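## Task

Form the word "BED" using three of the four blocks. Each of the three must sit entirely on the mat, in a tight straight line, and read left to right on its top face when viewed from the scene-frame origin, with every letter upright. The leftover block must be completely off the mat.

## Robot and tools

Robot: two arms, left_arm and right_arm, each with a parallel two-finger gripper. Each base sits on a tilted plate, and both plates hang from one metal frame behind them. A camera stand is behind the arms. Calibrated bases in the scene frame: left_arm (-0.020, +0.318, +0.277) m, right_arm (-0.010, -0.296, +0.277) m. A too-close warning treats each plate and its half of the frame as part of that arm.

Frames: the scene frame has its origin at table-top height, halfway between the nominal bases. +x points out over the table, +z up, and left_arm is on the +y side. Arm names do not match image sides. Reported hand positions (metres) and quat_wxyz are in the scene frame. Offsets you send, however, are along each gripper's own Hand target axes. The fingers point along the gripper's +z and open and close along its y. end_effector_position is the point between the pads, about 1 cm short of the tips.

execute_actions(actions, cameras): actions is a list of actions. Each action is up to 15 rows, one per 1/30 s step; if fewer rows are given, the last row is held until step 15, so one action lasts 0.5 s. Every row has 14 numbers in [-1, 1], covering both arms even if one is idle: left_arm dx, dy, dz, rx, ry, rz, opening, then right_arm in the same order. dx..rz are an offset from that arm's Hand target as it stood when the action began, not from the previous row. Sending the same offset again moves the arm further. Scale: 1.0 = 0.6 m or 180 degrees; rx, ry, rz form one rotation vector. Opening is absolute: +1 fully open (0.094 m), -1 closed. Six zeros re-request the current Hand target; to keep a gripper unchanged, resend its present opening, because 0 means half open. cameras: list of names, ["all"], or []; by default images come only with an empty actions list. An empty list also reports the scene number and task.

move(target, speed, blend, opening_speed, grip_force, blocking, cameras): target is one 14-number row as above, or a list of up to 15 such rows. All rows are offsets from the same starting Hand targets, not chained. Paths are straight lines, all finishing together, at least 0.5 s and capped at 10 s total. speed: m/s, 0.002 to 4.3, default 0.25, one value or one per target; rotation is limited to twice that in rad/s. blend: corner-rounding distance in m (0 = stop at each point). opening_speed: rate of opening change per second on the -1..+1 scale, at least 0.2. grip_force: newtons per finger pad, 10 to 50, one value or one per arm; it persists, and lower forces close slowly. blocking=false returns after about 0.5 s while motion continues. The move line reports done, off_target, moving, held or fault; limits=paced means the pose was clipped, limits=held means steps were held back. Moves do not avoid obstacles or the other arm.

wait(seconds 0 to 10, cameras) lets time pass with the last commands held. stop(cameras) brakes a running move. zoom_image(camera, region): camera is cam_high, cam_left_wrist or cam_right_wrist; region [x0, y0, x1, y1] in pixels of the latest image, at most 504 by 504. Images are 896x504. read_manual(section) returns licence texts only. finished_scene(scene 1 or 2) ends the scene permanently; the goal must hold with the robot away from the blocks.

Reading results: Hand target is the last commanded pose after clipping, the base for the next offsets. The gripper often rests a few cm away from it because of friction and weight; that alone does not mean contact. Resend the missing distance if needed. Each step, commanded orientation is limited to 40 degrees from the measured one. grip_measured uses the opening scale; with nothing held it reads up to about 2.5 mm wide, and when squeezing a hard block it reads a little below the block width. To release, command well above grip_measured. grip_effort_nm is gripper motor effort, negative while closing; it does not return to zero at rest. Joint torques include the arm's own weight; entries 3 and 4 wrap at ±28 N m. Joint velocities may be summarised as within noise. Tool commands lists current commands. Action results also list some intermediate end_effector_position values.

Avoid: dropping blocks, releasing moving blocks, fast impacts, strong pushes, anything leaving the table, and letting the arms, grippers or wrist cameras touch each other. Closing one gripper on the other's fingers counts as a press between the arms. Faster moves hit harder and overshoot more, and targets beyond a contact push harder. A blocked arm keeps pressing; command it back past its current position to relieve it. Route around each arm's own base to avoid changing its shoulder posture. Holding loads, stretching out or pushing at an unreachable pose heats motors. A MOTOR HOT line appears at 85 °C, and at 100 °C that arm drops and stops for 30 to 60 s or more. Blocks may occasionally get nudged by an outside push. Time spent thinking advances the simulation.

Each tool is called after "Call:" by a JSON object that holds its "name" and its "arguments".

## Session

Call:
{"name": "execute_actions", "arguments": {"actions": []}}

Scene clock: 0.00 s.
left_arm: end_effector_position=(+0.5157, +0.2589, +0.1491) grip_measured=+1.000 grip_effort_nm=n/a end_effector_quat_wxyz=(-0.010, +0.113, +0.993, -0.023) | right_arm: end_effector_position=(+0.8353, +0.0944, +0.2509) grip_measured=+1.000 grip_effort_nm=n/a end_effector_quat_wxyz=(+0.594, -0.082, +0.743, +0.298)
Joint positions: left_arm=[-0.159 1.862 1.217 -0.714 -0.293 0.097 0.094] | right_arm=[0.406 2.471 1.889 0.545 -0.118 -0.051 0.094]
Joint velocities: within noise
Joint torques (N m): no reading
Heat: left arm: hottest elbow 27 °C; right arm: hottest shoulder 32 °C.
Hand target: left_arm +0.5247, +0.2590, +0.1538; -0.001, +0.111, +0.994, -0.024 | right_arm +0.8457, +0.0927, +0.2745; +0.610, -0.079, +0.730, +0.299
Tool commands: left_gripper/opening=+1.0 right_gripper/opening=+1.0

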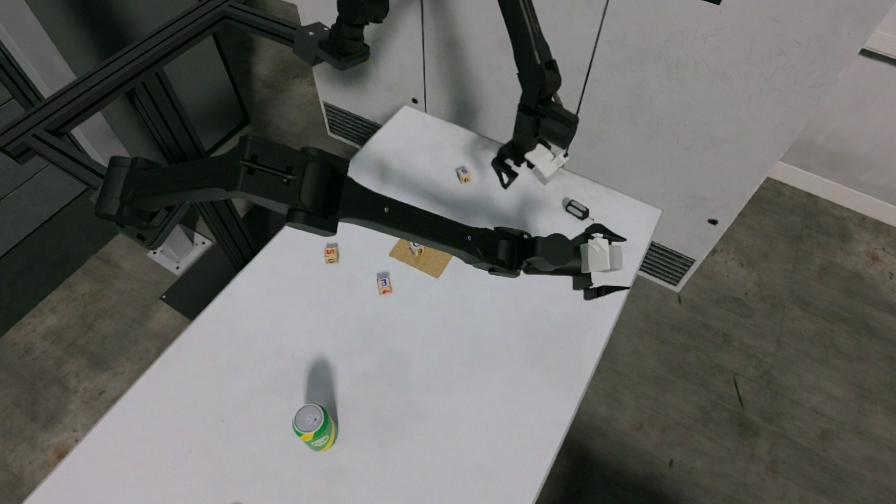

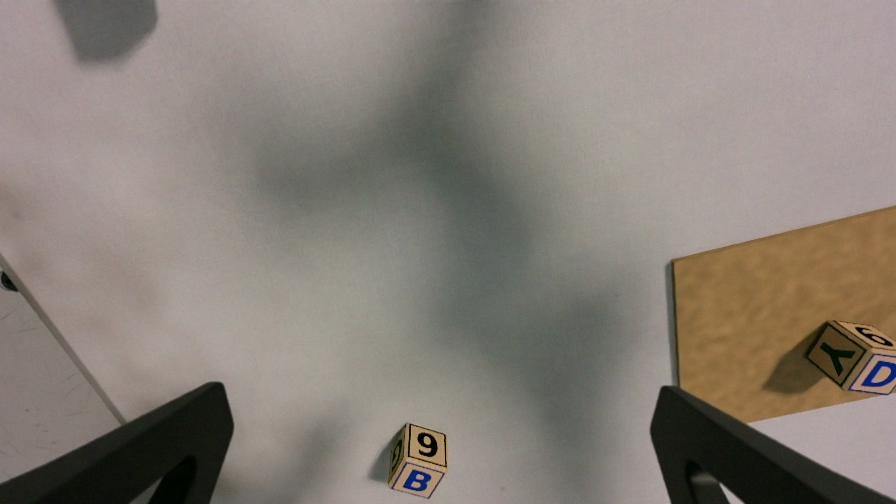

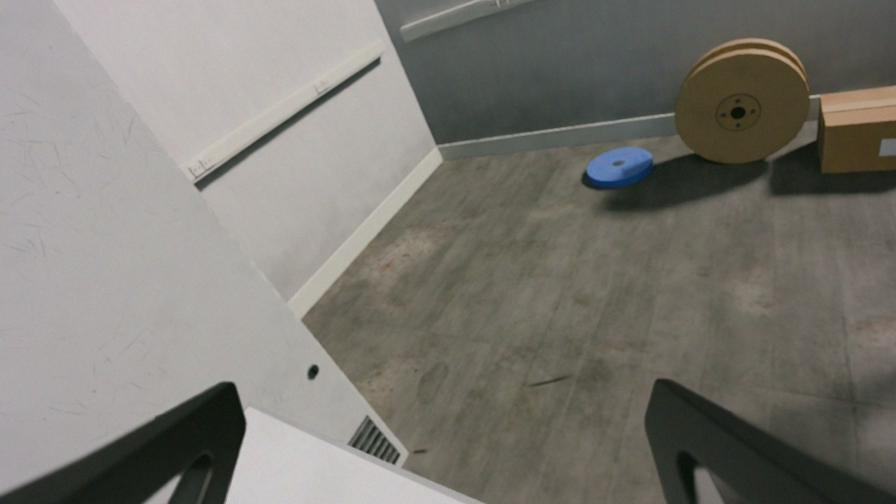

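Call:
{"name": "zoom_image", "arguments": {"camera": "cam_high", "region": [310, 150, 480, 310]}}

Call:
{"name": "zoom_image", "arguments": {"camera": "cam_left_wrist", "region": [650, 200, 896, 430]}}

Call:
{"name": "zoom_image", "arguments": {"camera": "cam_left_wrist", "region": [370, 410, 470, 504]}}

Scaled by 2.965 from the camera's 896x504 image, which has a finer 1280x720 frame.

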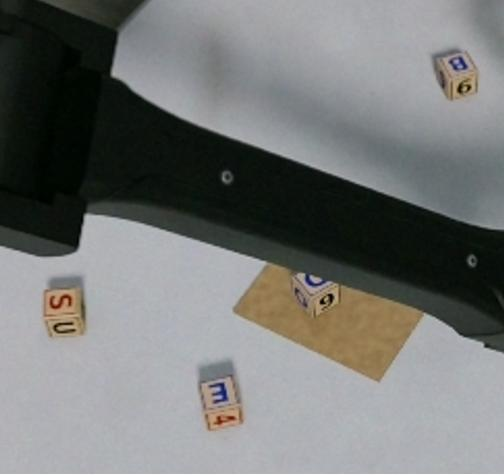

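Scaled by 2.049 from the camera's 896x504 image, which has a finer 1280x720 frame.

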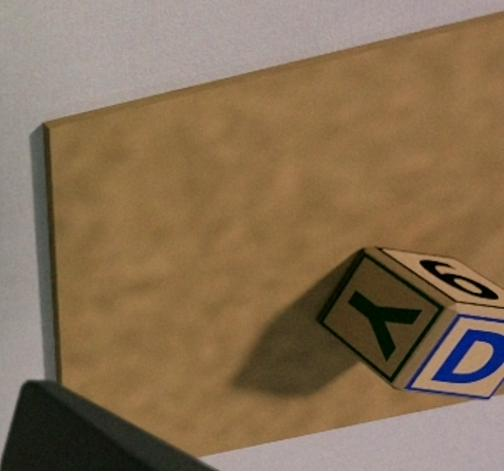

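Scaled by 5.040 from the camera's 896x504 image, which has a finer 1280x720 frame.

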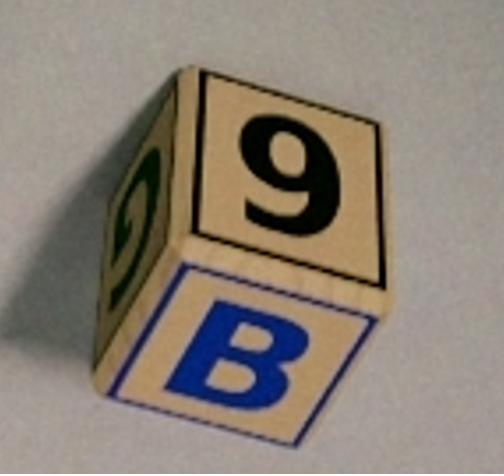

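Call:
{"name": "move", "arguments": {"target": [0, 0, 0, 0, 0, 0, 1, -0.0253, -0.1607, -0.942, 0, 0.4785, -0.2023, 1], "speed": 0.45, "cameras": ["cam_high"]}}

Scene clock: 4.77 s.
left_arm: end_effector_position=(+0.5157, +0.2589, +0.1491) grip_measured=+1.000 grip_effort_nm=-0.02 end_effector_quat_wxyz=(-0.010, +0.113, +0.993, -0.023) | right_arm: end_effector_position=(+0.4232, -0.2821, +0.2972) grip_measured=+1.000 grip_effort_nm=-0.01 end_effector_quat_wxyz=(+0.015, -0.459, +0.888, -0.018)
Joint positions: left_arm=[-0.159 1.862 1.217 -0.714 -0.293 0.097 0.094] | right_arm=[0.23 1.339 0.923 -0.909 0.382 -0.756 0.094]
Joint torques (N m): left_arm=[-5.25 -14.39 6 0.59 0.03 -0.11] | right_arm=[3.37 -13.68 6.11 0.05 0.13 -0.11]
Heat: left arm: hottest elbow 27 °C; right arm: hottest shoulder 33 °C.
Hand target: left_arm +0.5247, +0.2590, +0.1538; -0.001, +0.111, +0.994, -0.024 | right_arm +0.4192, -0.2899, +0.2995; +0.013, -0.462, +0.887, -0.021
Off the commanded pose: left_arm 0.010 m, 1 deg | right_arm 0.009 m, 0 deg.
move: done
Images, in order (width x height): cam_high 896x504.

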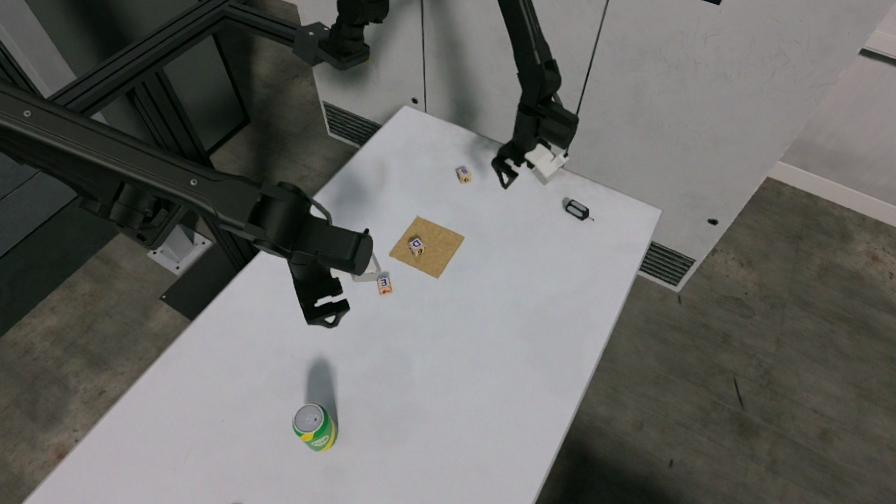

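Call:
{"name": "move", "arguments": {"target": [0.1923, -0.4762, -0.1383, -0.0122, 0.0112, 0.4291, 1, 0.2097, 0.094, -0.0387, 0, 0, 0, 1], "speed": 0.45, "cameras": ["all"]}}

Scene clock: 7.63 s.
left_arm: end_effector_position=(+0.3396, +0.0210, +0.2448) grip_measured=+1.000 grip_effort_nm=-0.02 end_effector_quat_wxyz=(-0.008, +0.704, +0.710, -0.001) | right_arm: end_effector_position=(+0.3062, -0.3569, +0.3207) grip_measured=+1.000 grip_effort_nm=-0.01 end_effector_quat_wxyz=(+0.017, -0.458, +0.889, -0.022)
Joint positions: left_arm=[-0.809 1.859 1.107 -0.867 -0.405 0.735 0.094] | right_arm=[0.075 0.913 0.644 -0.991 0.346 -0.915 0.094]
Joint torques (N m): left_arm=[-6.48 -10.58 8.31 0.14 -0.06 0] | right_arm=[1.03 -7.59 6.6 0.05 -0.07 -0.09]
Heat: left arm: hottest elbow 27 °C; right arm: hottest shoulder 33 °C.
Hand target: left_arm +0.3498, +0.0099, +0.2496; +0.000, +0.707, +0.707, +0.001 | right_arm +0.3000, -0.3601, +0.3196; +0.013, -0.462, +0.887, -0.021
Off the commanded pose: left_arm 0.016 m, 1 deg | right_arm 0.007 m, 1 deg.
move: off_target (left_arm)

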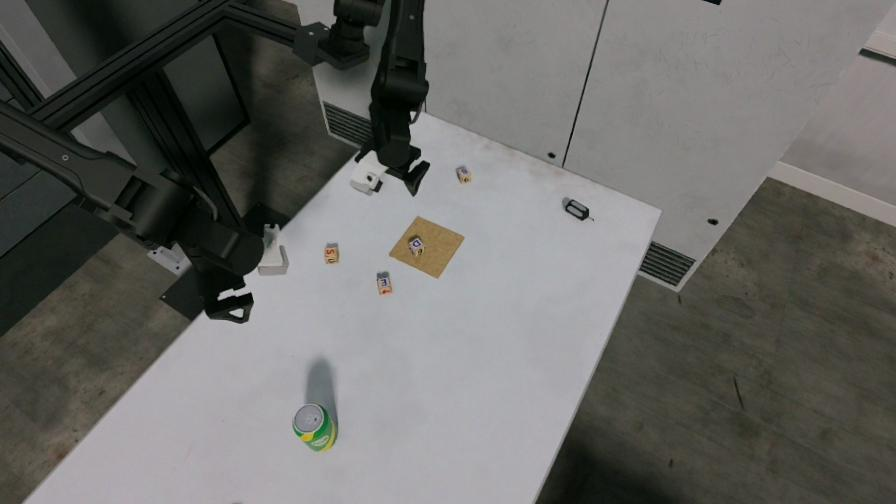

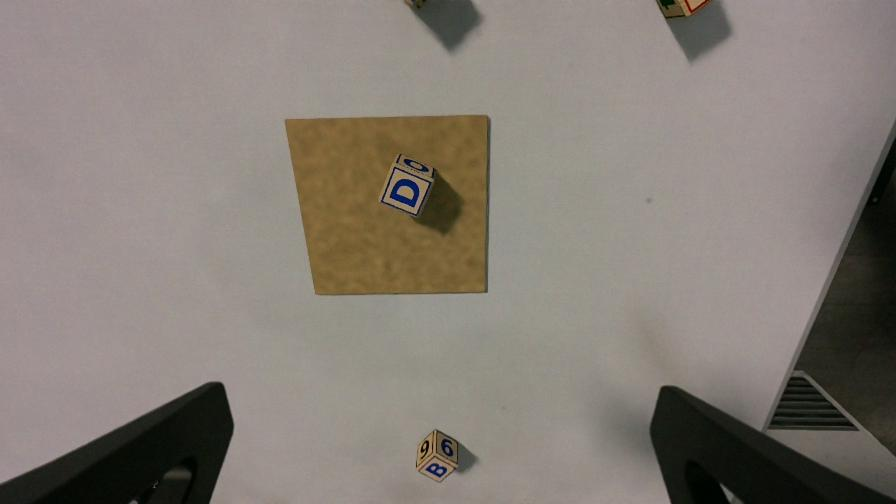

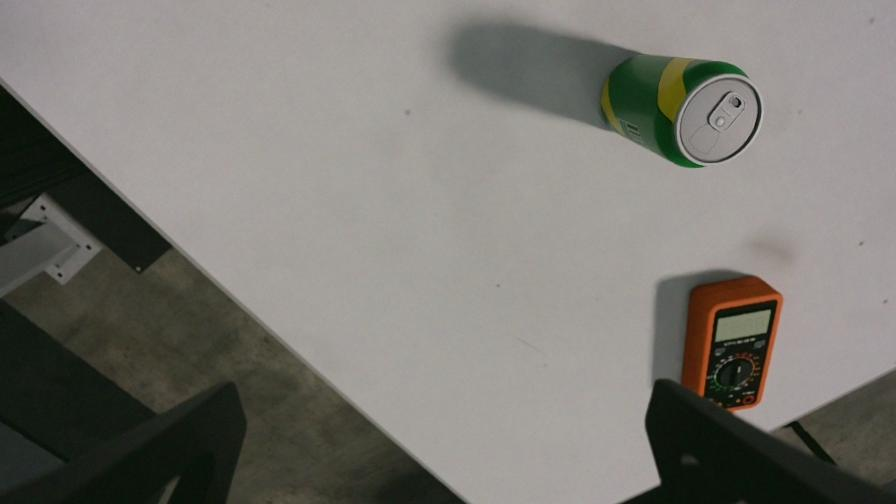

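Call:
{"name": "zoom_image", "arguments": {"camera": "cam_left_wrist", "region": [280, 100, 500, 310]}}

Call:
{"name": "zoom_image", "arguments": {"camera": "cam_left_wrist", "region": [400, 415, 480, 495]}}

Call:
{"name": "zoom_image", "arguments": {"camera": "cam_high", "region": [310, 150, 480, 310]}}

Scaled by 2.291 from the camera's 896x504 image, which has a finer 1280x720 frame.

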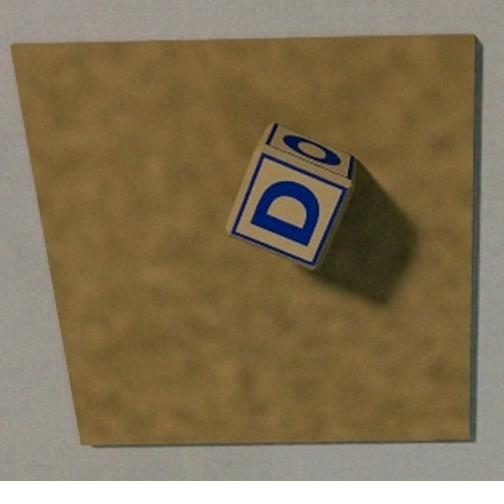

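Scaled by 6.300 from the camera's 896x504 image, which has a finer 1280x720 frame.

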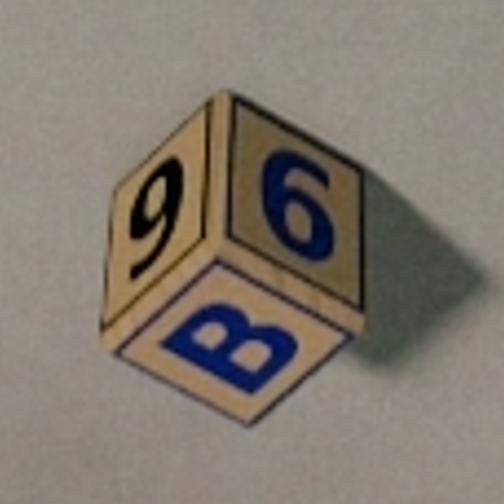

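Scaled by 2.965 from the camera's 896x504 image, which has a finer 1280x720 frame.

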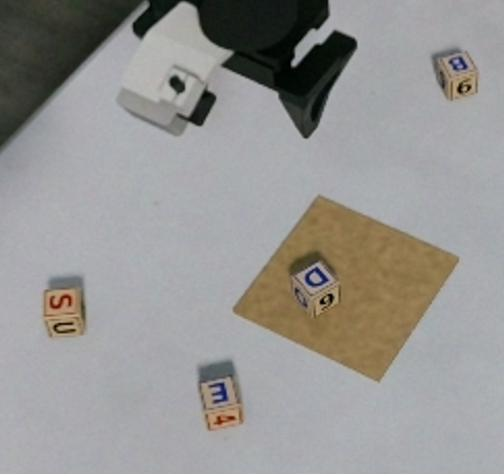

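Call:
{"name": "zoom_image", "arguments": {"camera": "cam_left_wrist", "region": [370, 145, 450, 225]}}

Call:
{"name": "zoom_image", "arguments": {"camera": "cam_left_wrist", "region": [390, 0, 720, 70]}}

Call:
{"name": "zoom_image", "arguments": {"camera": "cam_high", "region": [360, 260, 410, 310]}}

Call:
{"name": "zoom_image", "arguments": {"camera": "cam_high", "region": [440, 155, 490, 195]}}

Scaled by 6.300 from the camera's 896x504 image, which has a finer 1280x720 frame.

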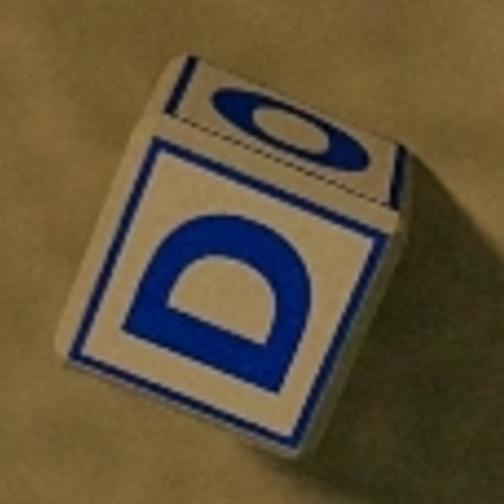

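Scaled by 1.527 from the camera's 896x504 image, which has a finer 1280x720 frame.

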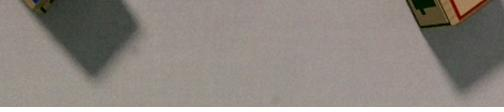

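Scaled by 10.080 from the camera's 896x504 image, which has a finer 1280x720 frame.

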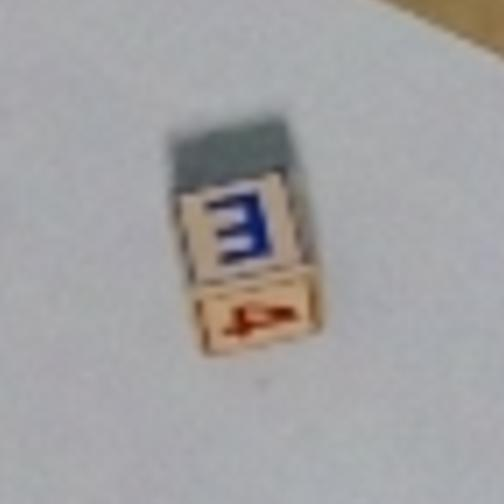

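Scaled by 10.080 from the camera's 896x504 image, which has a finer 1280x720 frame.

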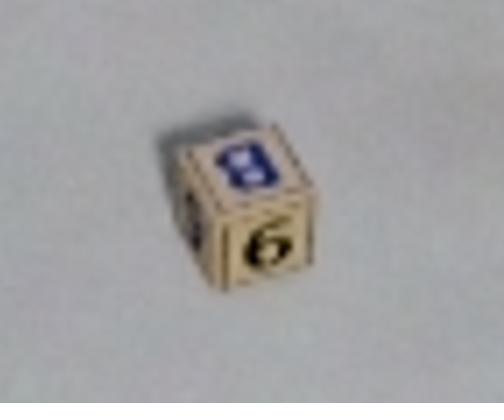

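Call:
{"name": "move", "arguments": {"target": [0.4967, -0.003, 0.2077, 0, 0, -0.2944, 0.6, 0, 0, 0, 0, 0, 0, 1], "speed": 0.45, "cameras": ["cam_left_wrist"]}}

Scene clock: 11.57 s.
left_arm: end_effector_position=(+0.3443, +0.3043, +0.1229) grip_measured=+0.602 grip_effort_nm=-0.09 end_effector_quat_wxyz=(-0.008, +0.320, +0.947, -0.001) | right_arm: end_effector_position=(+0.3062, -0.3569, +0.3207) grip_measured=+1.000 grip_effort_nm=-0.01 end_effector_quat_wxyz=(+0.017, -0.458, +0.888, -0.022)
Joint positions: left_arm=[-0.093 1.654 0.67 -0.35 -0.327 0.59 0.075] | right_arm=[0.075 0.913 0.644 -0.991 0.346 -0.916 0.094]
Joint torques (N m): left_arm=[-3.14 -9.99 2.3 1.09 0.2 0.01] | right_arm=[1.03 -7.65 6.61 0.08 -0.07 -0.09]
Heat: left arm: hottest elbow 28 °C; right arm: hottest shoulder 33 °C.
Hand target: left_arm +0.3479, +0.3080, +0.1253; +0.000, +0.317, +0.948, +0.001 | right_arm +0.3000, -0.3601, +0.3196; +0.013, -0.462, +0.887, -0.021
Off the commanded pose: left_arm 0.006 m, 1 deg | right_arm 0.007 m, 1 deg.
move: done
Images, in order (width x height): cam_left_wrist 896x504.

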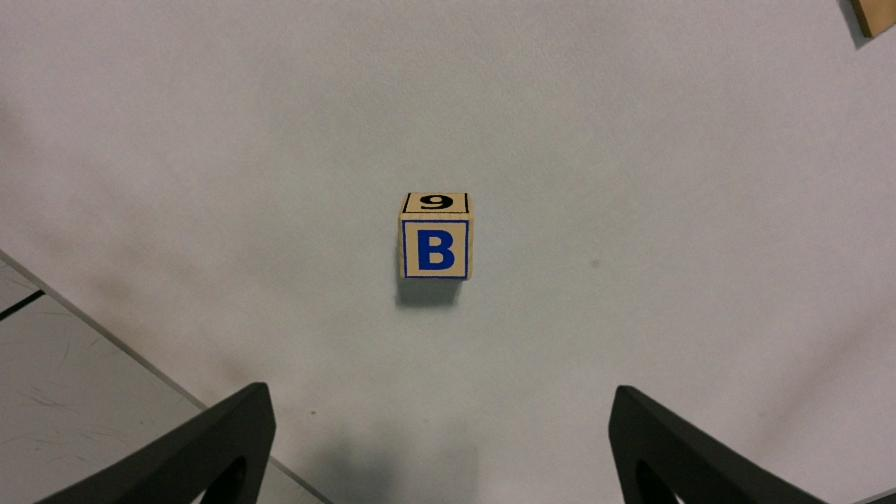

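Call:
{"name": "move", "arguments": {"target": [0.0047, 0.0038, 0.115, 0, 0, 0, 0.6, 0, 0, 0, 0, 0, 0, 1], "speed": 0.25, "cameras": ["cam_left_wrist"]}}

Scene clock: 13.07 s.
left_arm: end_effector_position=(+0.3424, +0.3079, +0.0610) grip_measured=+0.602 grip_effort_nm=-0.10 end_effector_quat_wxyz=(-0.002, +0.320, +0.947, +0.000) | right_arm: end_effector_position=(+0.3062, -0.3569, +0.3207) grip_measured=+1.000 grip_effort_nm=-0.01 end_effector_quat_wxyz=(+0.017, -0.458, +0.888, -0.022)
Joint positions: left_arm=[-0.028 1.842 0.682 -0.141 -0.308 0.66 0.075] | right_arm=[0.075 0.913 0.644 -0.991 0.346 -0.916 0.094]
Joint torques (N m): left_arm=[-3.14 -8.41 2.4 0.91 0.21 -0.01] | right_arm=[1.03 -7.59 6.63 0.03 -0.07 -0.1]
Heat: left arm: hottest elbow 28 °C; right arm: hottest shoulder 33 °C.
Hand target: left_arm +0.3470, +0.3116, +0.0562; +0.000, +0.317, +0.948, +0.000 | right_arm +0.3000, -0.3601, +0.3196; +0.013, -0.462, +0.887, -0.021
Off the commanded pose: left_arm 0.008 m, 0 deg | right_arm 0.007 m, 1 deg.
move: done
Images, in order (width x height): cam_left_wrist 896x504.

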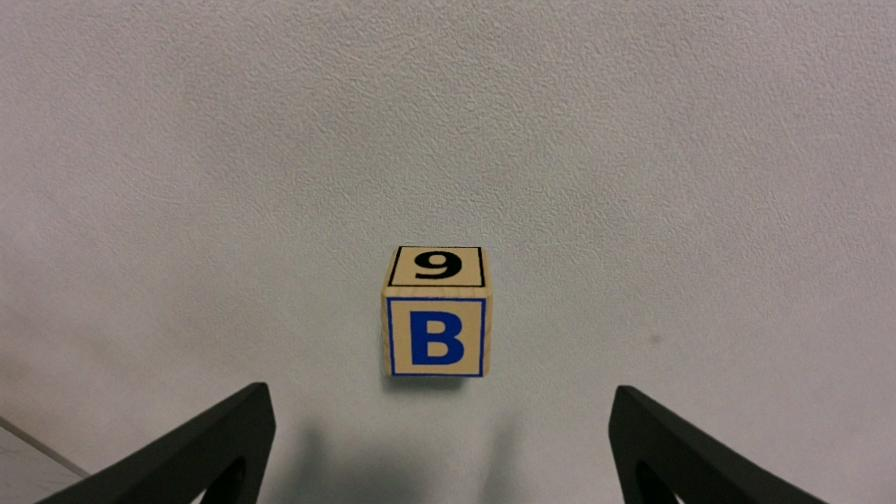

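Call:
{"name": "move", "arguments": {"target": [[-0.0037, 0.003, 0.0692, 0, 0, 0, 0.6, 0, 0, 0, 0, 0, 0, 1], [-0.0037, 0.003, 0.0692, 0, 0, 0, -0.5, 0, 0, 0, 0, 0, 0, 1], [-0.0037, 0.003, -0.0808, 0, 0, 0, -0.5, 0, 0, 0, 0, 0, 0, 1]], "speed": [0.15, 0.1, 0.25], "opening_speed": 1.4, "cameras": ["cam_left_wrist"]}}

Scene clock: 16.63 s.
left_arm: end_effector_position=(+0.3498, +0.3153, +0.0995) grip_measured=-0.377 grip_effort_nm=-1.05 end_effector_quat_wxyz=(-0.002, +0.315, +0.949, +0.000) | right_arm: end_effector_position=(+0.3062, -0.3569, +0.3207) grip_measured=+1.000 grip_effort_nm=-0.01 end_effector_quat_wxyz=(+0.017, -0.458, +0.888, -0.022)
Joint positions: left_arm=[-0.041 1.716 0.68 -0.27 -0.312 0.637 0.029] | right_arm=[0.075 0.913 0.644 -0.991 0.346 -0.916 0.094]
Joint torques (N m): left_arm=[-4.72 -10.46 1.98 0.08 -0.08 -0.14] | right_arm=[1.08 -7.53 6.61 0.05 -0.08 -0.1]
Heat: left arm: hottest elbow 28 °C; right arm: hottest shoulder 32 °C.
Hand target: left_arm +0.3498, +0.3116, +0.1048; +0.000, +0.317, +0.948, +0.001 | right_arm +0.3000, -0.3601, +0.3196; +0.013, -0.462, +0.887, -0.021
Off the commanded pose: left_arm 0.006 m, 0 deg | right_arm 0.007 m, 1 deg.
move: done
Images, in order (width x height): cam_left_wrist 896x504.

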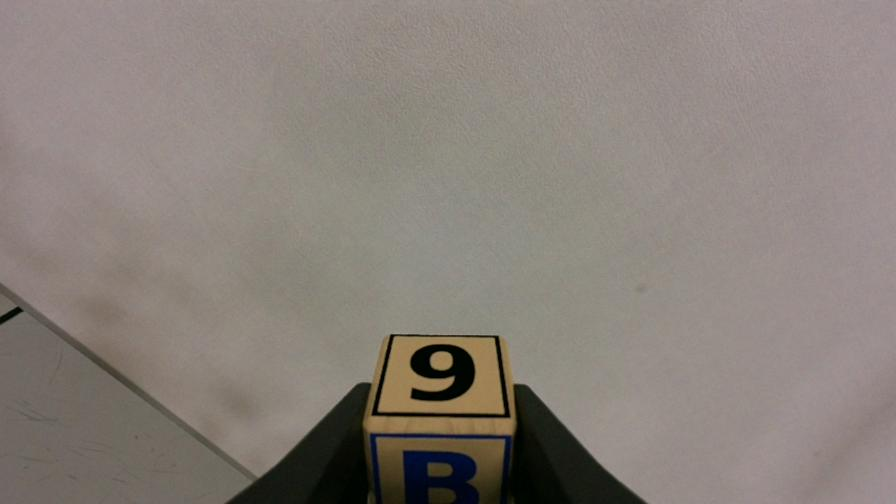

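Call:
{"name": "move", "arguments": {"target": [-0.2403, -0.2387, 0.033, 0, 0, -0.2389, -0.5, 0, 0, 0, 0, 0, 0, 1], "speed": 0.4, "cameras": ["cam_left_wrist"]}}

Scene clock: 19.07 s.
left_arm: end_effector_position=(+0.3743, +0.1186, +0.0866) grip_measured=-0.377 grip_effort_nm=-1.05 end_effector_quat_wxyz=(-0.001, -0.053, +0.999, +0.000) | right_arm: end_effector_position=(+0.3062, -0.3569, +0.3207) grip_measured=+1.000 grip_effort_nm=-0.01 end_effector_quat_wxyz=(+0.017, -0.458, +0.888, -0.022)
Joint positions: left_arm=[-0.469 2.026 0.957 -0.391 -0.392 -0.559 0.029] | right_arm=[0.075 0.913 0.644 -0.991 0.346 -0.916 0.094]
Joint torques (N m): left_arm=[-6.59 -9.99 4.97 0.29 -0.18 -0.25] | right_arm=[1.03 -7.59 6.6 0.03 -0.06 -0.1]
Heat: left arm: hottest elbow 28 °C; right arm: hottest shoulder 32 °C.
Hand target: left_arm +0.3789, +0.1106, +0.0848; +0.000, -0.052, +0.999, +0.000 | right_arm +0.3000, -0.3601, +0.3196; +0.013, -0.462, +0.887, -0.021
Off the commanded pose: left_arm 0.009 m, 0 deg | right_arm 0.007 m, 1 deg.
move: done
Images, in order (width x height): cam_left_wrist 896x504.

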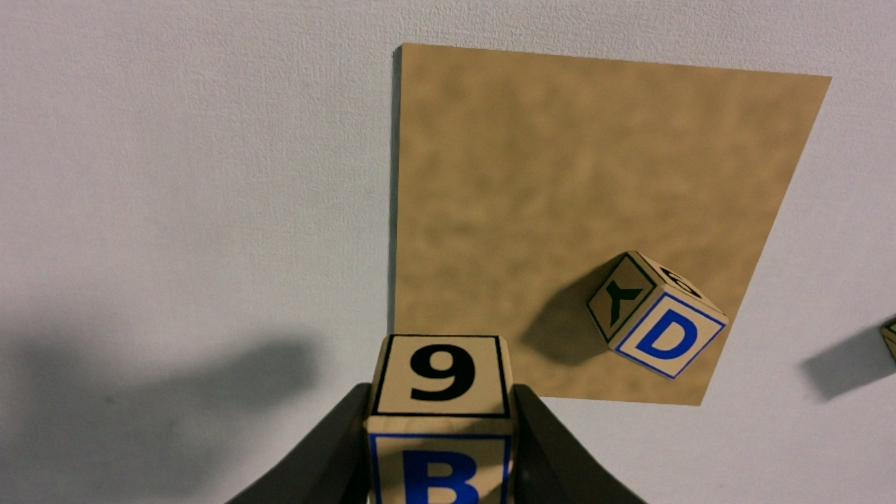

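Call:
{"name": "move", "arguments": {"target": [-0.0265, 0.008, 0.0713, 0, 0, 0, -0.5, 0, 0, 0, 0, 0, 0, 1], "speed": 0.15, "cameras": ["cam_left_wrist"]}}

Scene clock: 20.93 s.
left_arm: end_effector_position=(+0.3851, +0.1180, +0.0477) grip_measured=-0.377 grip_effort_nm=-1.05 end_effector_quat_wxyz=(-0.003, -0.049, +0.999, +0.004) | right_arm: end_effector_position=(+0.3062, -0.3569, +0.3207) grip_measured=+1.000 grip_effort_nm=-0.01 end_effector_quat_wxyz=(+0.017, -0.458, +0.888, -0.022)
Joint positions: left_arm=[-0.43 2.129 1.013 -0.336 -0.392 -0.511 0.029] | right_arm=[0.075 0.913 0.644 -0.991 0.346 -0.916 0.094]
Joint torques (N m): left_arm=[-5.3 -10.93 4.15 0.87 0.12 -0.03] | right_arm=[1.08 -7.59 6.61 0.08 -0.07 -0.1]
Heat: left arm: hottest elbow 28 °C; right arm: hottest shoulder 32 °C.
Hand target: left_arm +0.3941, +0.1170, +0.0420; +0.000, -0.052, +0.999, +0.001 | right_arm +0.3000, -0.3601, +0.3196; +0.013, -0.462, +0.887, -0.021
Off the commanded pose: left_arm 0.011 m, 1 deg | right_arm 0.007 m, 1 deg.
move: off_target (left_arm)
Images, in order (width x height): cam_left_wrist 896x504.

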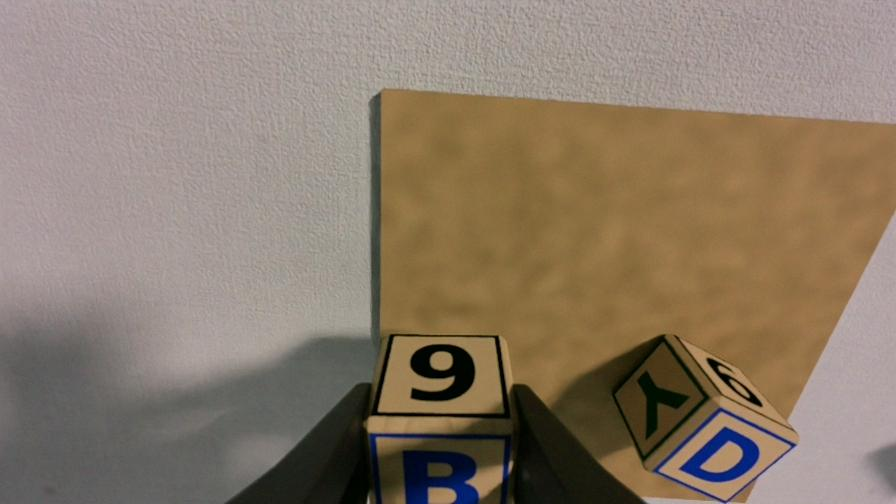

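Call:
{"name": "move", "arguments": {"target": [-0.0012, -0.0052, 0.0517, 0, 0, 0, -0.5, 0, 0, 0, 0, 0, 0, 1], "speed": 0.08, "cameras": ["cam_left_wrist"]}}

Scene clock: 22.10 s.
left_arm: end_effector_position=(+0.3870, +0.1124, +0.0226) grip_measured=-0.377 grip_effort_nm=-1.05 end_effector_quat_wxyz=(-0.002, -0.046, +0.999, +0.002) | right_arm: end_effector_position=(+0.3062, -0.3569, +0.3207) grip_measured=+1.000 grip_effort_nm=-0.01 end_effector_quat_wxyz=(+0.017, -0.458, +0.888, -0.022)
Joint positions: left_arm=[-0.418 2.197 1.043 -0.288 -0.39 -0.49 0.029] | right_arm=[0.075 0.913 0.644 -0.991 0.346 -0.916 0.094]
Joint torques (N m): left_arm=[-4.84 -10.52 4.12 1.18 0.11 -0.01] | right_arm=[0.97 -7.53 6.63 0.08 -0.07 -0.09]
Heat: left arm: hottest elbow 28 °C; right arm: hottest shoulder 32 °C.
Hand target: left_arm +0.3954, +0.1139, +0.0111; +0.000, -0.052, +0.999, +0.000 | right_arm +0.3000, -0.3601, +0.3196; +0.013, -0.462, +0.887, -0.021
Off the commanded pose: left_arm 0.014 m, 1 deg | right_arm 0.007 m, 1 deg.
move: off_target (left_arm)
Images, in order (width x height): cam_left_wrist 896x504.

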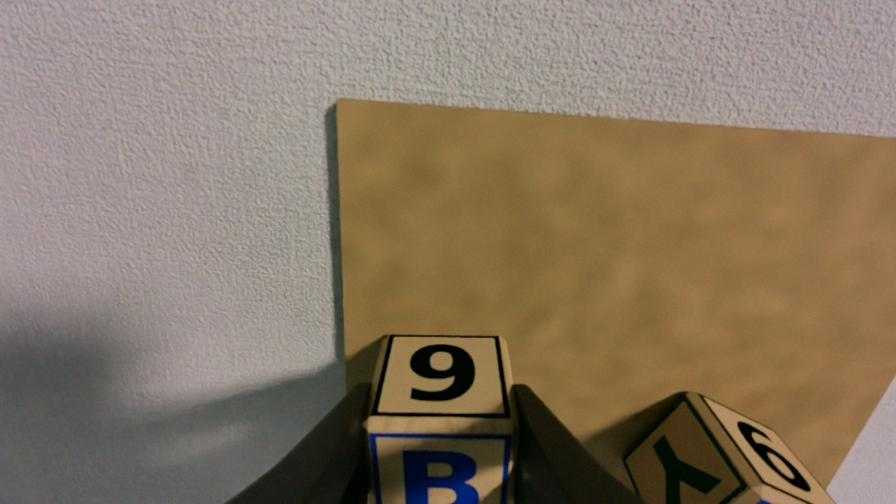

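Call:
{"name": "zoom_image", "arguments": {"camera": "cam_left_wrist", "region": [330, 290, 560, 440]}}

Scaled by 2.191 from the camera's 896x504 image, which has a finer 1280x720 frame.

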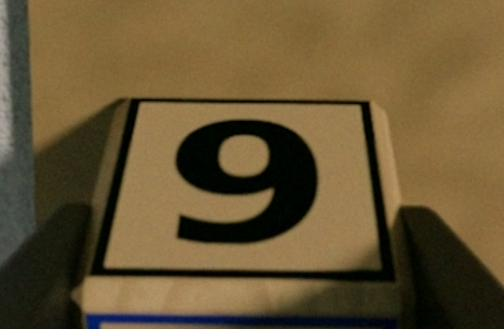

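Call:
{"name": "move", "arguments": {"target": [[0, 0, 0, 0, 0, 0, 0.15, 0, 0, 0, 0, 0, 0, 1], [0.0107, 0.0005, -0.1483, 0, 0, 0, 0.15, 0, 0, 0, 0, 0, 0, 1], [0.118, -0.321, -0.215, 0, 0, 0.783, 0.5, 0, 0, 0, 0, 0, 0, 1]], "speed": [0.1, 0.15, 0.5], "blend": [0, 0.03, 0], "opening_speed": 1.5, "cameras": ["cam_left_wrist", "cam_high"]}}

Scene clock: 28.43 s.
left_arm: end_effector_position=(+0.3430, -0.0705, +0.1390) grip_measured=+0.498 grip_effort_nm=0.06 end_effector_quat_wxyz=(-0.006, +0.920, +0.391, +0.000) | right_arm: end_effector_position=(+0.3062, -0.3569, +0.3207) grip_measured=+1.000 grip_effort_nm=-0.01 end_effector_quat_wxyz=(+0.017, -0.458, +0.888, -0.022)
Joint positions: left_arm=[-0.836 2.219 1.307 -0.715 -0.411 1.483 0.07] | right_arm=[0.075 0.913 0.644 -0.991 0.346 -0.916 0.094]
Joint torques (N m): left_arm=[-8.12 -13.1 7.24 0.16 0.18 0.01] | right_arm=[1.14 -7.59 6.58 0.08 -0.08 -0.11]
Heat: left arm: hottest elbow 28 °C; right arm: hottest shoulder 32 °C.
Hand target: left_arm +0.3450, -0.0851, +0.1399; +0.000, +0.924, +0.383, +0.001 | right_arm +0.3000, -0.3601, +0.3196; +0.013, -0.462, +0.887, -0.021
Off the commanded pose: left_arm 0.015 m, 1 deg | right_arm 0.007 m, 1 deg.
move: off_target (left_arm); target 3's new opening was sent with left_arm's hand 0.015 m and 1 deg from that target
Images, in order (width x height): cam_high 896x504, cam_left_wrist 896x504.

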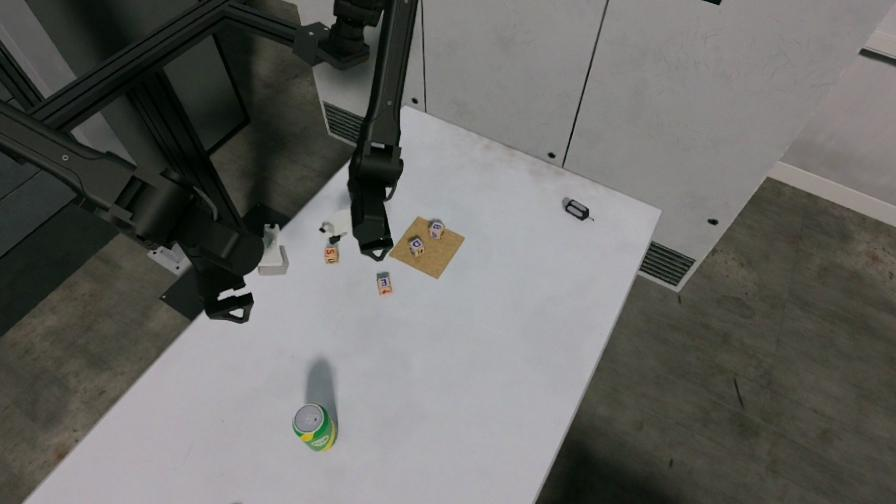

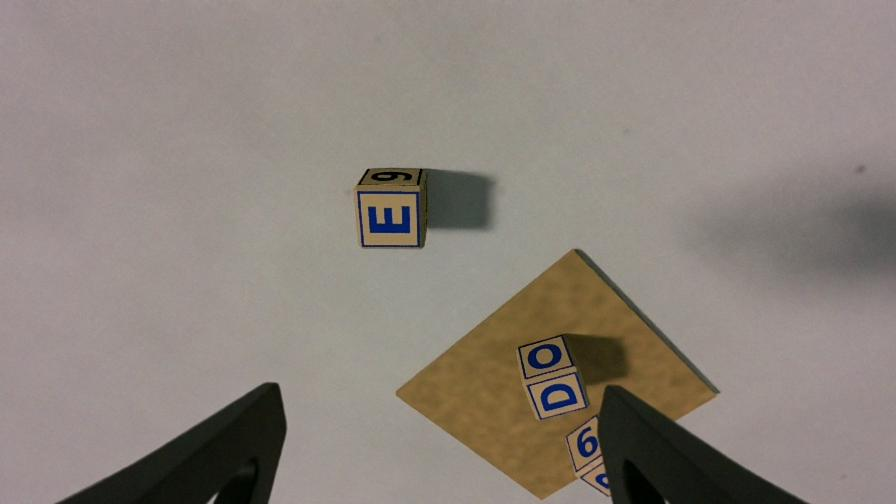

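Call:
{"name": "zoom_image", "arguments": {"camera": "cam_left_wrist", "region": [340, 155, 445, 260]}}

Call:
{"name": "zoom_image", "arguments": {"camera": "cam_left_wrist", "region": [390, 240, 730, 504]}}

Call:
{"name": "zoom_image", "arguments": {"camera": "cam_high", "region": [370, 200, 480, 300]}}

Scaled by 4.800 from the camera's 896x504 image, which has a finer 1280x720 frame.

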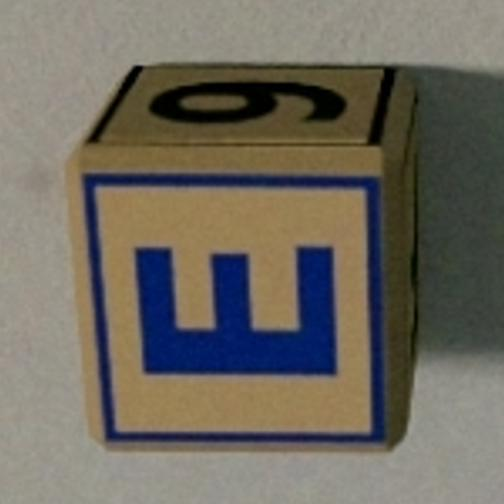

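Scaled by 1.482 from the camera's 896x504 image, which has a finer 1280x720 frame.

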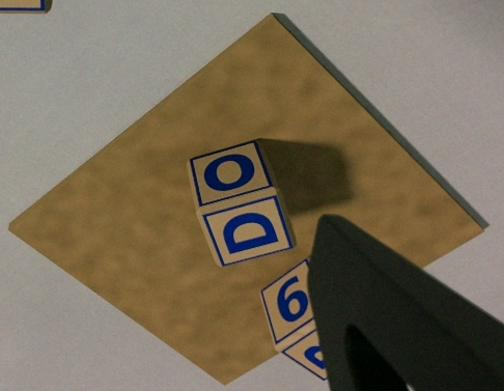

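Scaled by 4.582 from the camera's 896x504 image, which has a finer 1280x720 frame.

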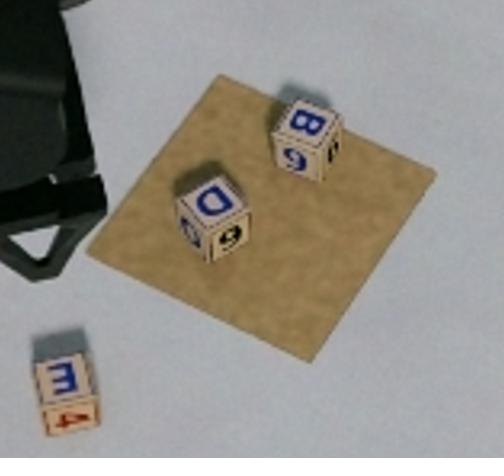

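Call:
{"name": "move", "arguments": {"target": [0.0142, 0.0382, 0.1415, 0, 0, 0, 0.5, 0, 0, 0, 0, 0, 0, 1], "speed": 0.2, "cameras": ["cam_left_wrist"]}}

Scene clock: 30.27 s.
left_arm: end_effector_position=(+0.3554, -0.0881, +0.0572) grip_measured=+0.498 grip_effort_nm=0.06 end_effector_quat_wxyz=(-0.010, +0.925, +0.379, -0.003) | right_arm: end_effector_position=(+0.3062, -0.3569, +0.3207) grip_measured=+1.000 grip_effort_nm=-0.01 end_effector_quat_wxyz=(+0.017, -0.458, +0.888, -0.022)
Joint positions: left_arm=[-0.78 2.411 1.419 -0.621 -0.411 1.566 0.07] | right_arm=[0.075 0.913 0.644 -0.991 0.346 -0.916 0.094]
Joint torques (N m): left_arm=[-7.18 -14.86 6.43 0.77 0.12 0] | right_arm=[1.03 -7.53 6.63 0.05 -0.07 -0.09]
Heat: left arm: hottest elbow 28 °C; right arm: hottest shoulder 32 °C.
Hand target: left_arm +0.3673, -0.0951, +0.0550; +0.000, +0.924, +0.383, +0.001 | right_arm +0.3000, -0.3601, +0.3196; +0.013, -0.462, +0.887, -0.021
Off the commanded pose: left_arm 0.014 m, 1 deg | right_arm 0.007 m, 1 deg.
move: off_target (left_arm)
Images, in order (width x height): cam_left_wrist 896x504.

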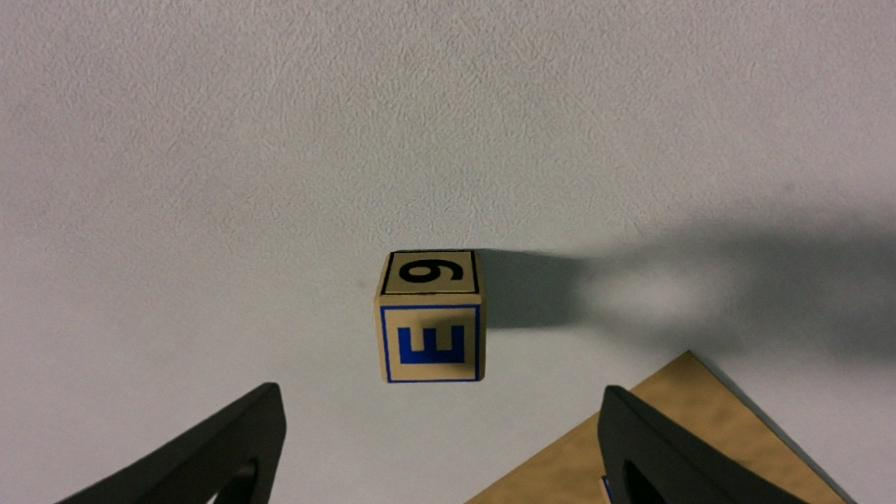

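Call:
{"name": "move", "arguments": {"target": [[0.01, 0.004, 0.0672, 0, 0, 0, 0.5, 0, 0, 0, 0, 0, 0, 1], [0.01, 0.004, 0.0672, 0, 0, 0, -0.5, 0, 0, 0, 0, 0, 0, 1], [0.01, 0.004, -0.0828, 0, 0, 0, -0.5, 0, 0, 0, 0, 0, 0, 1]], "speed": [0.15, 0.1, 0.25], "opening_speed": 1.4, "cameras": ["cam_left_wrist"]}}

Scene clock: 34.00 s.
left_arm: end_effector_position=(+0.3783, -0.0889, +0.0999) grip_measured=-0.379 grip_effort_nm=-1.05 end_effector_quat_wxyz=(+0.000, +0.923, +0.386, +0.001) | right_arm: end_effector_position=(+0.3062, -0.3569, +0.3207) grip_measured=+1.000 grip_effort_nm=-0.01 end_effector_quat_wxyz=(+0.017, -0.458, +0.888, -0.022)
Joint positions: left_arm=[-0.785 2.335 1.436 -0.694 -0.411 1.555 0.029] | right_arm=[0.075 0.913 0.644 -0.991 0.346 -0.916 0.094]
Joint torques (N m): left_arm=[-8.76 -15.21 4.51 0.14 0.14 -0.2] | right_arm=[0.91 -7.59 6.6 0.03 -0.07 -0.1]
Heat: left arm: hottest shoulder 28 °C; right arm: hottest shoulder 32 °C.
Hand target: left_arm +0.3731, -0.0926, +0.1045; +0.000, +0.924, +0.383, +0.001 | right_arm +0.3000, -0.3601, +0.3196; +0.013, -0.462, +0.887, -0.021
Off the commanded pose: left_arm 0.008 m, 0 deg | right_arm 0.007 m, 1 deg.
move: done; target 2's new opening was sent with left_arm's hand 0.014 m and 1 deg from that target
Images, in order (width x height): cam_left_wrist 896x504.

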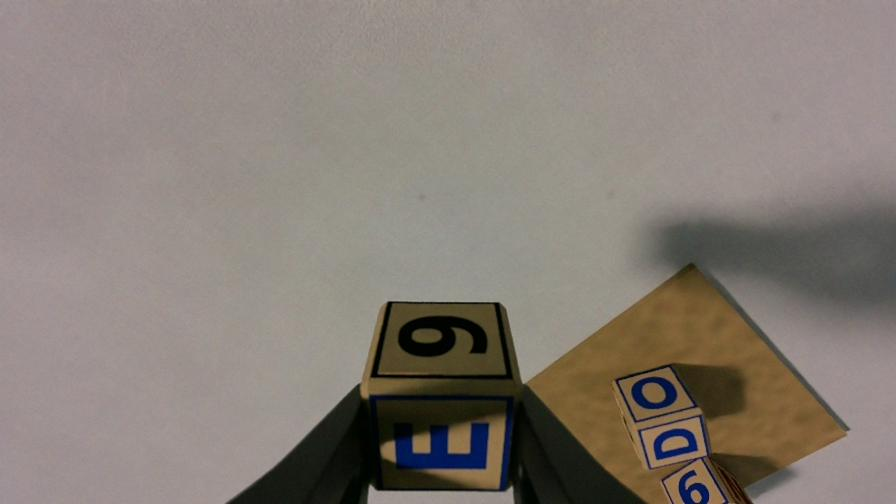

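Call:
{"name": "move", "arguments": {"target": [0.2713, -0.118, 0.0233, 0, 0, -0.2833, -0.5, 0, 0, 0, 0, 0, 0, 1], "speed": 0.4, "cameras": ["cam_left_wrist"]}}

Scene clock: 37.27 s.
left_arm: end_effector_position=(+0.4304, +0.0696, +0.0832) grip_measured=-0.379 grip_effort_nm=-1.05 end_effector_quat_wxyz=(-0.011, +0.678, +0.735, -0.001) | right_arm: end_effector_position=(+0.3062, -0.3569, +0.3207) grip_measured=+1.000 grip_effort_nm=-0.01 end_effector_quat_wxyz=(+0.017, -0.458, +0.888, -0.022)
Joint positions: left_arm=[-0.504 2.148 1.212 -0.56 -0.401 0.991 0.029] | right_arm=[0.075 0.913 0.644 -0.991 0.346 -0.916 0.094]
Joint torques (N m): left_arm=[-6.65 -15.74 3.38 0.9 0.18 -0.18] | right_arm=[1.03 -7.59 6.6 0.06 -0.08 -0.1]
Heat: left arm: hottest elbow 29 °C; right arm: hottest shoulder 32 °C.
Hand target: left_arm +0.4379, +0.0726, +0.0908; +0.000, +0.669, +0.744, +0.001 | right_arm +0.3000, -0.3601, +0.3196; +0.013, -0.462, +0.887, -0.021
Off the commanded pose: left_arm 0.011 m, 2 deg | right_arm 0.007 m, 1 deg.
move: off_target (left_arm)
Images, in order (width x height): cam_left_wrist 896x504.

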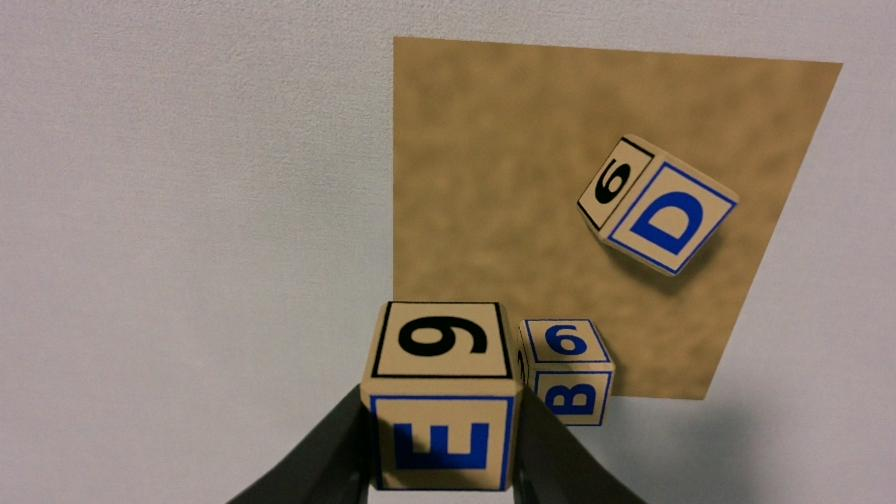

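Call:
{"name": "zoom_image", "arguments": {"camera": "cam_left_wrist", "region": [500, 300, 640, 440]}}

Call:
{"name": "zoom_image", "arguments": {"camera": "cam_left_wrist", "region": [560, 120, 760, 290]}}

Scaled by 3.600 from the camera's 896x504 image, which has a finer 1280x720 frame.

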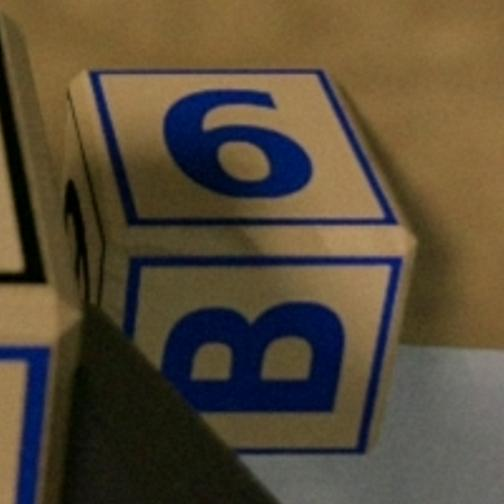

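Scaled by 2.520 from the camera's 896x504 image, which has a finer 1280x720 frame.

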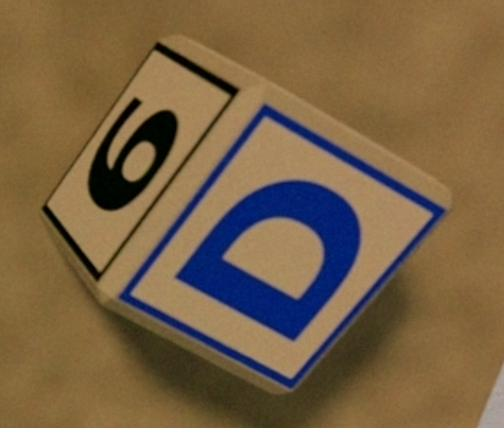

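Call:
{"name": "move", "arguments": {"target": [0.0078, -0.1018, 0.0347, 0, 0, 0, -0.5, 0, 0, 0, 0, 0, 0, 1], "speed": 0.2, "cameras": ["cam_left_wrist"]}}

Scene clock: 39.40 s.
left_arm: end_effector_position=(+0.3763, +0.0780, +0.0641) grip_measured=-0.379 grip_effort_nm=-1.05 end_effector_quat_wxyz=(-0.010, +0.668, +0.744, -0.001) | right_arm: end_effector_position=(+0.3062, -0.3569, +0.3207) grip_measured=+1.000 grip_effort_nm=-0.01 end_effector_quat_wxyz=(+0.017, -0.458, +0.888, -0.022)
Joint positions: left_arm=[-0.523 2.145 1.06 -0.417 -0.401 0.946 0.029] | right_arm=[0.075 0.913 0.644 -0.991 0.346 -0.916 0.094]
Joint torques (N m): left_arm=[-7.24 -13.68 2.85 0.91 0.06 -0.18] | right_arm=[0.97 -7.59 6.63 0.06 -0.07 -0.09]
Heat: left arm: hottest shoulder 28 °C; right arm: hottest shoulder 32 °C.
Hand target: left_arm +0.3768, +0.0709, +0.0700; +0.000, +0.669, +0.744, +0.001 | right_arm +0.3000, -0.3601, +0.3196; +0.013, -0.462, +0.887, -0.021
Off the commanded pose: left_arm 0.009 m, 1 deg | right_arm 0.007 m, 1 deg.
move: done
Images, in order (width x height): cam_left_wrist 896x504.

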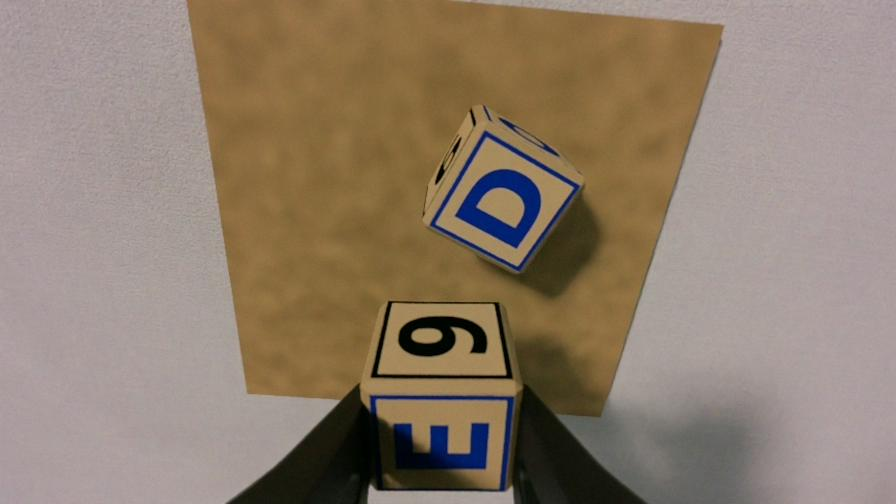

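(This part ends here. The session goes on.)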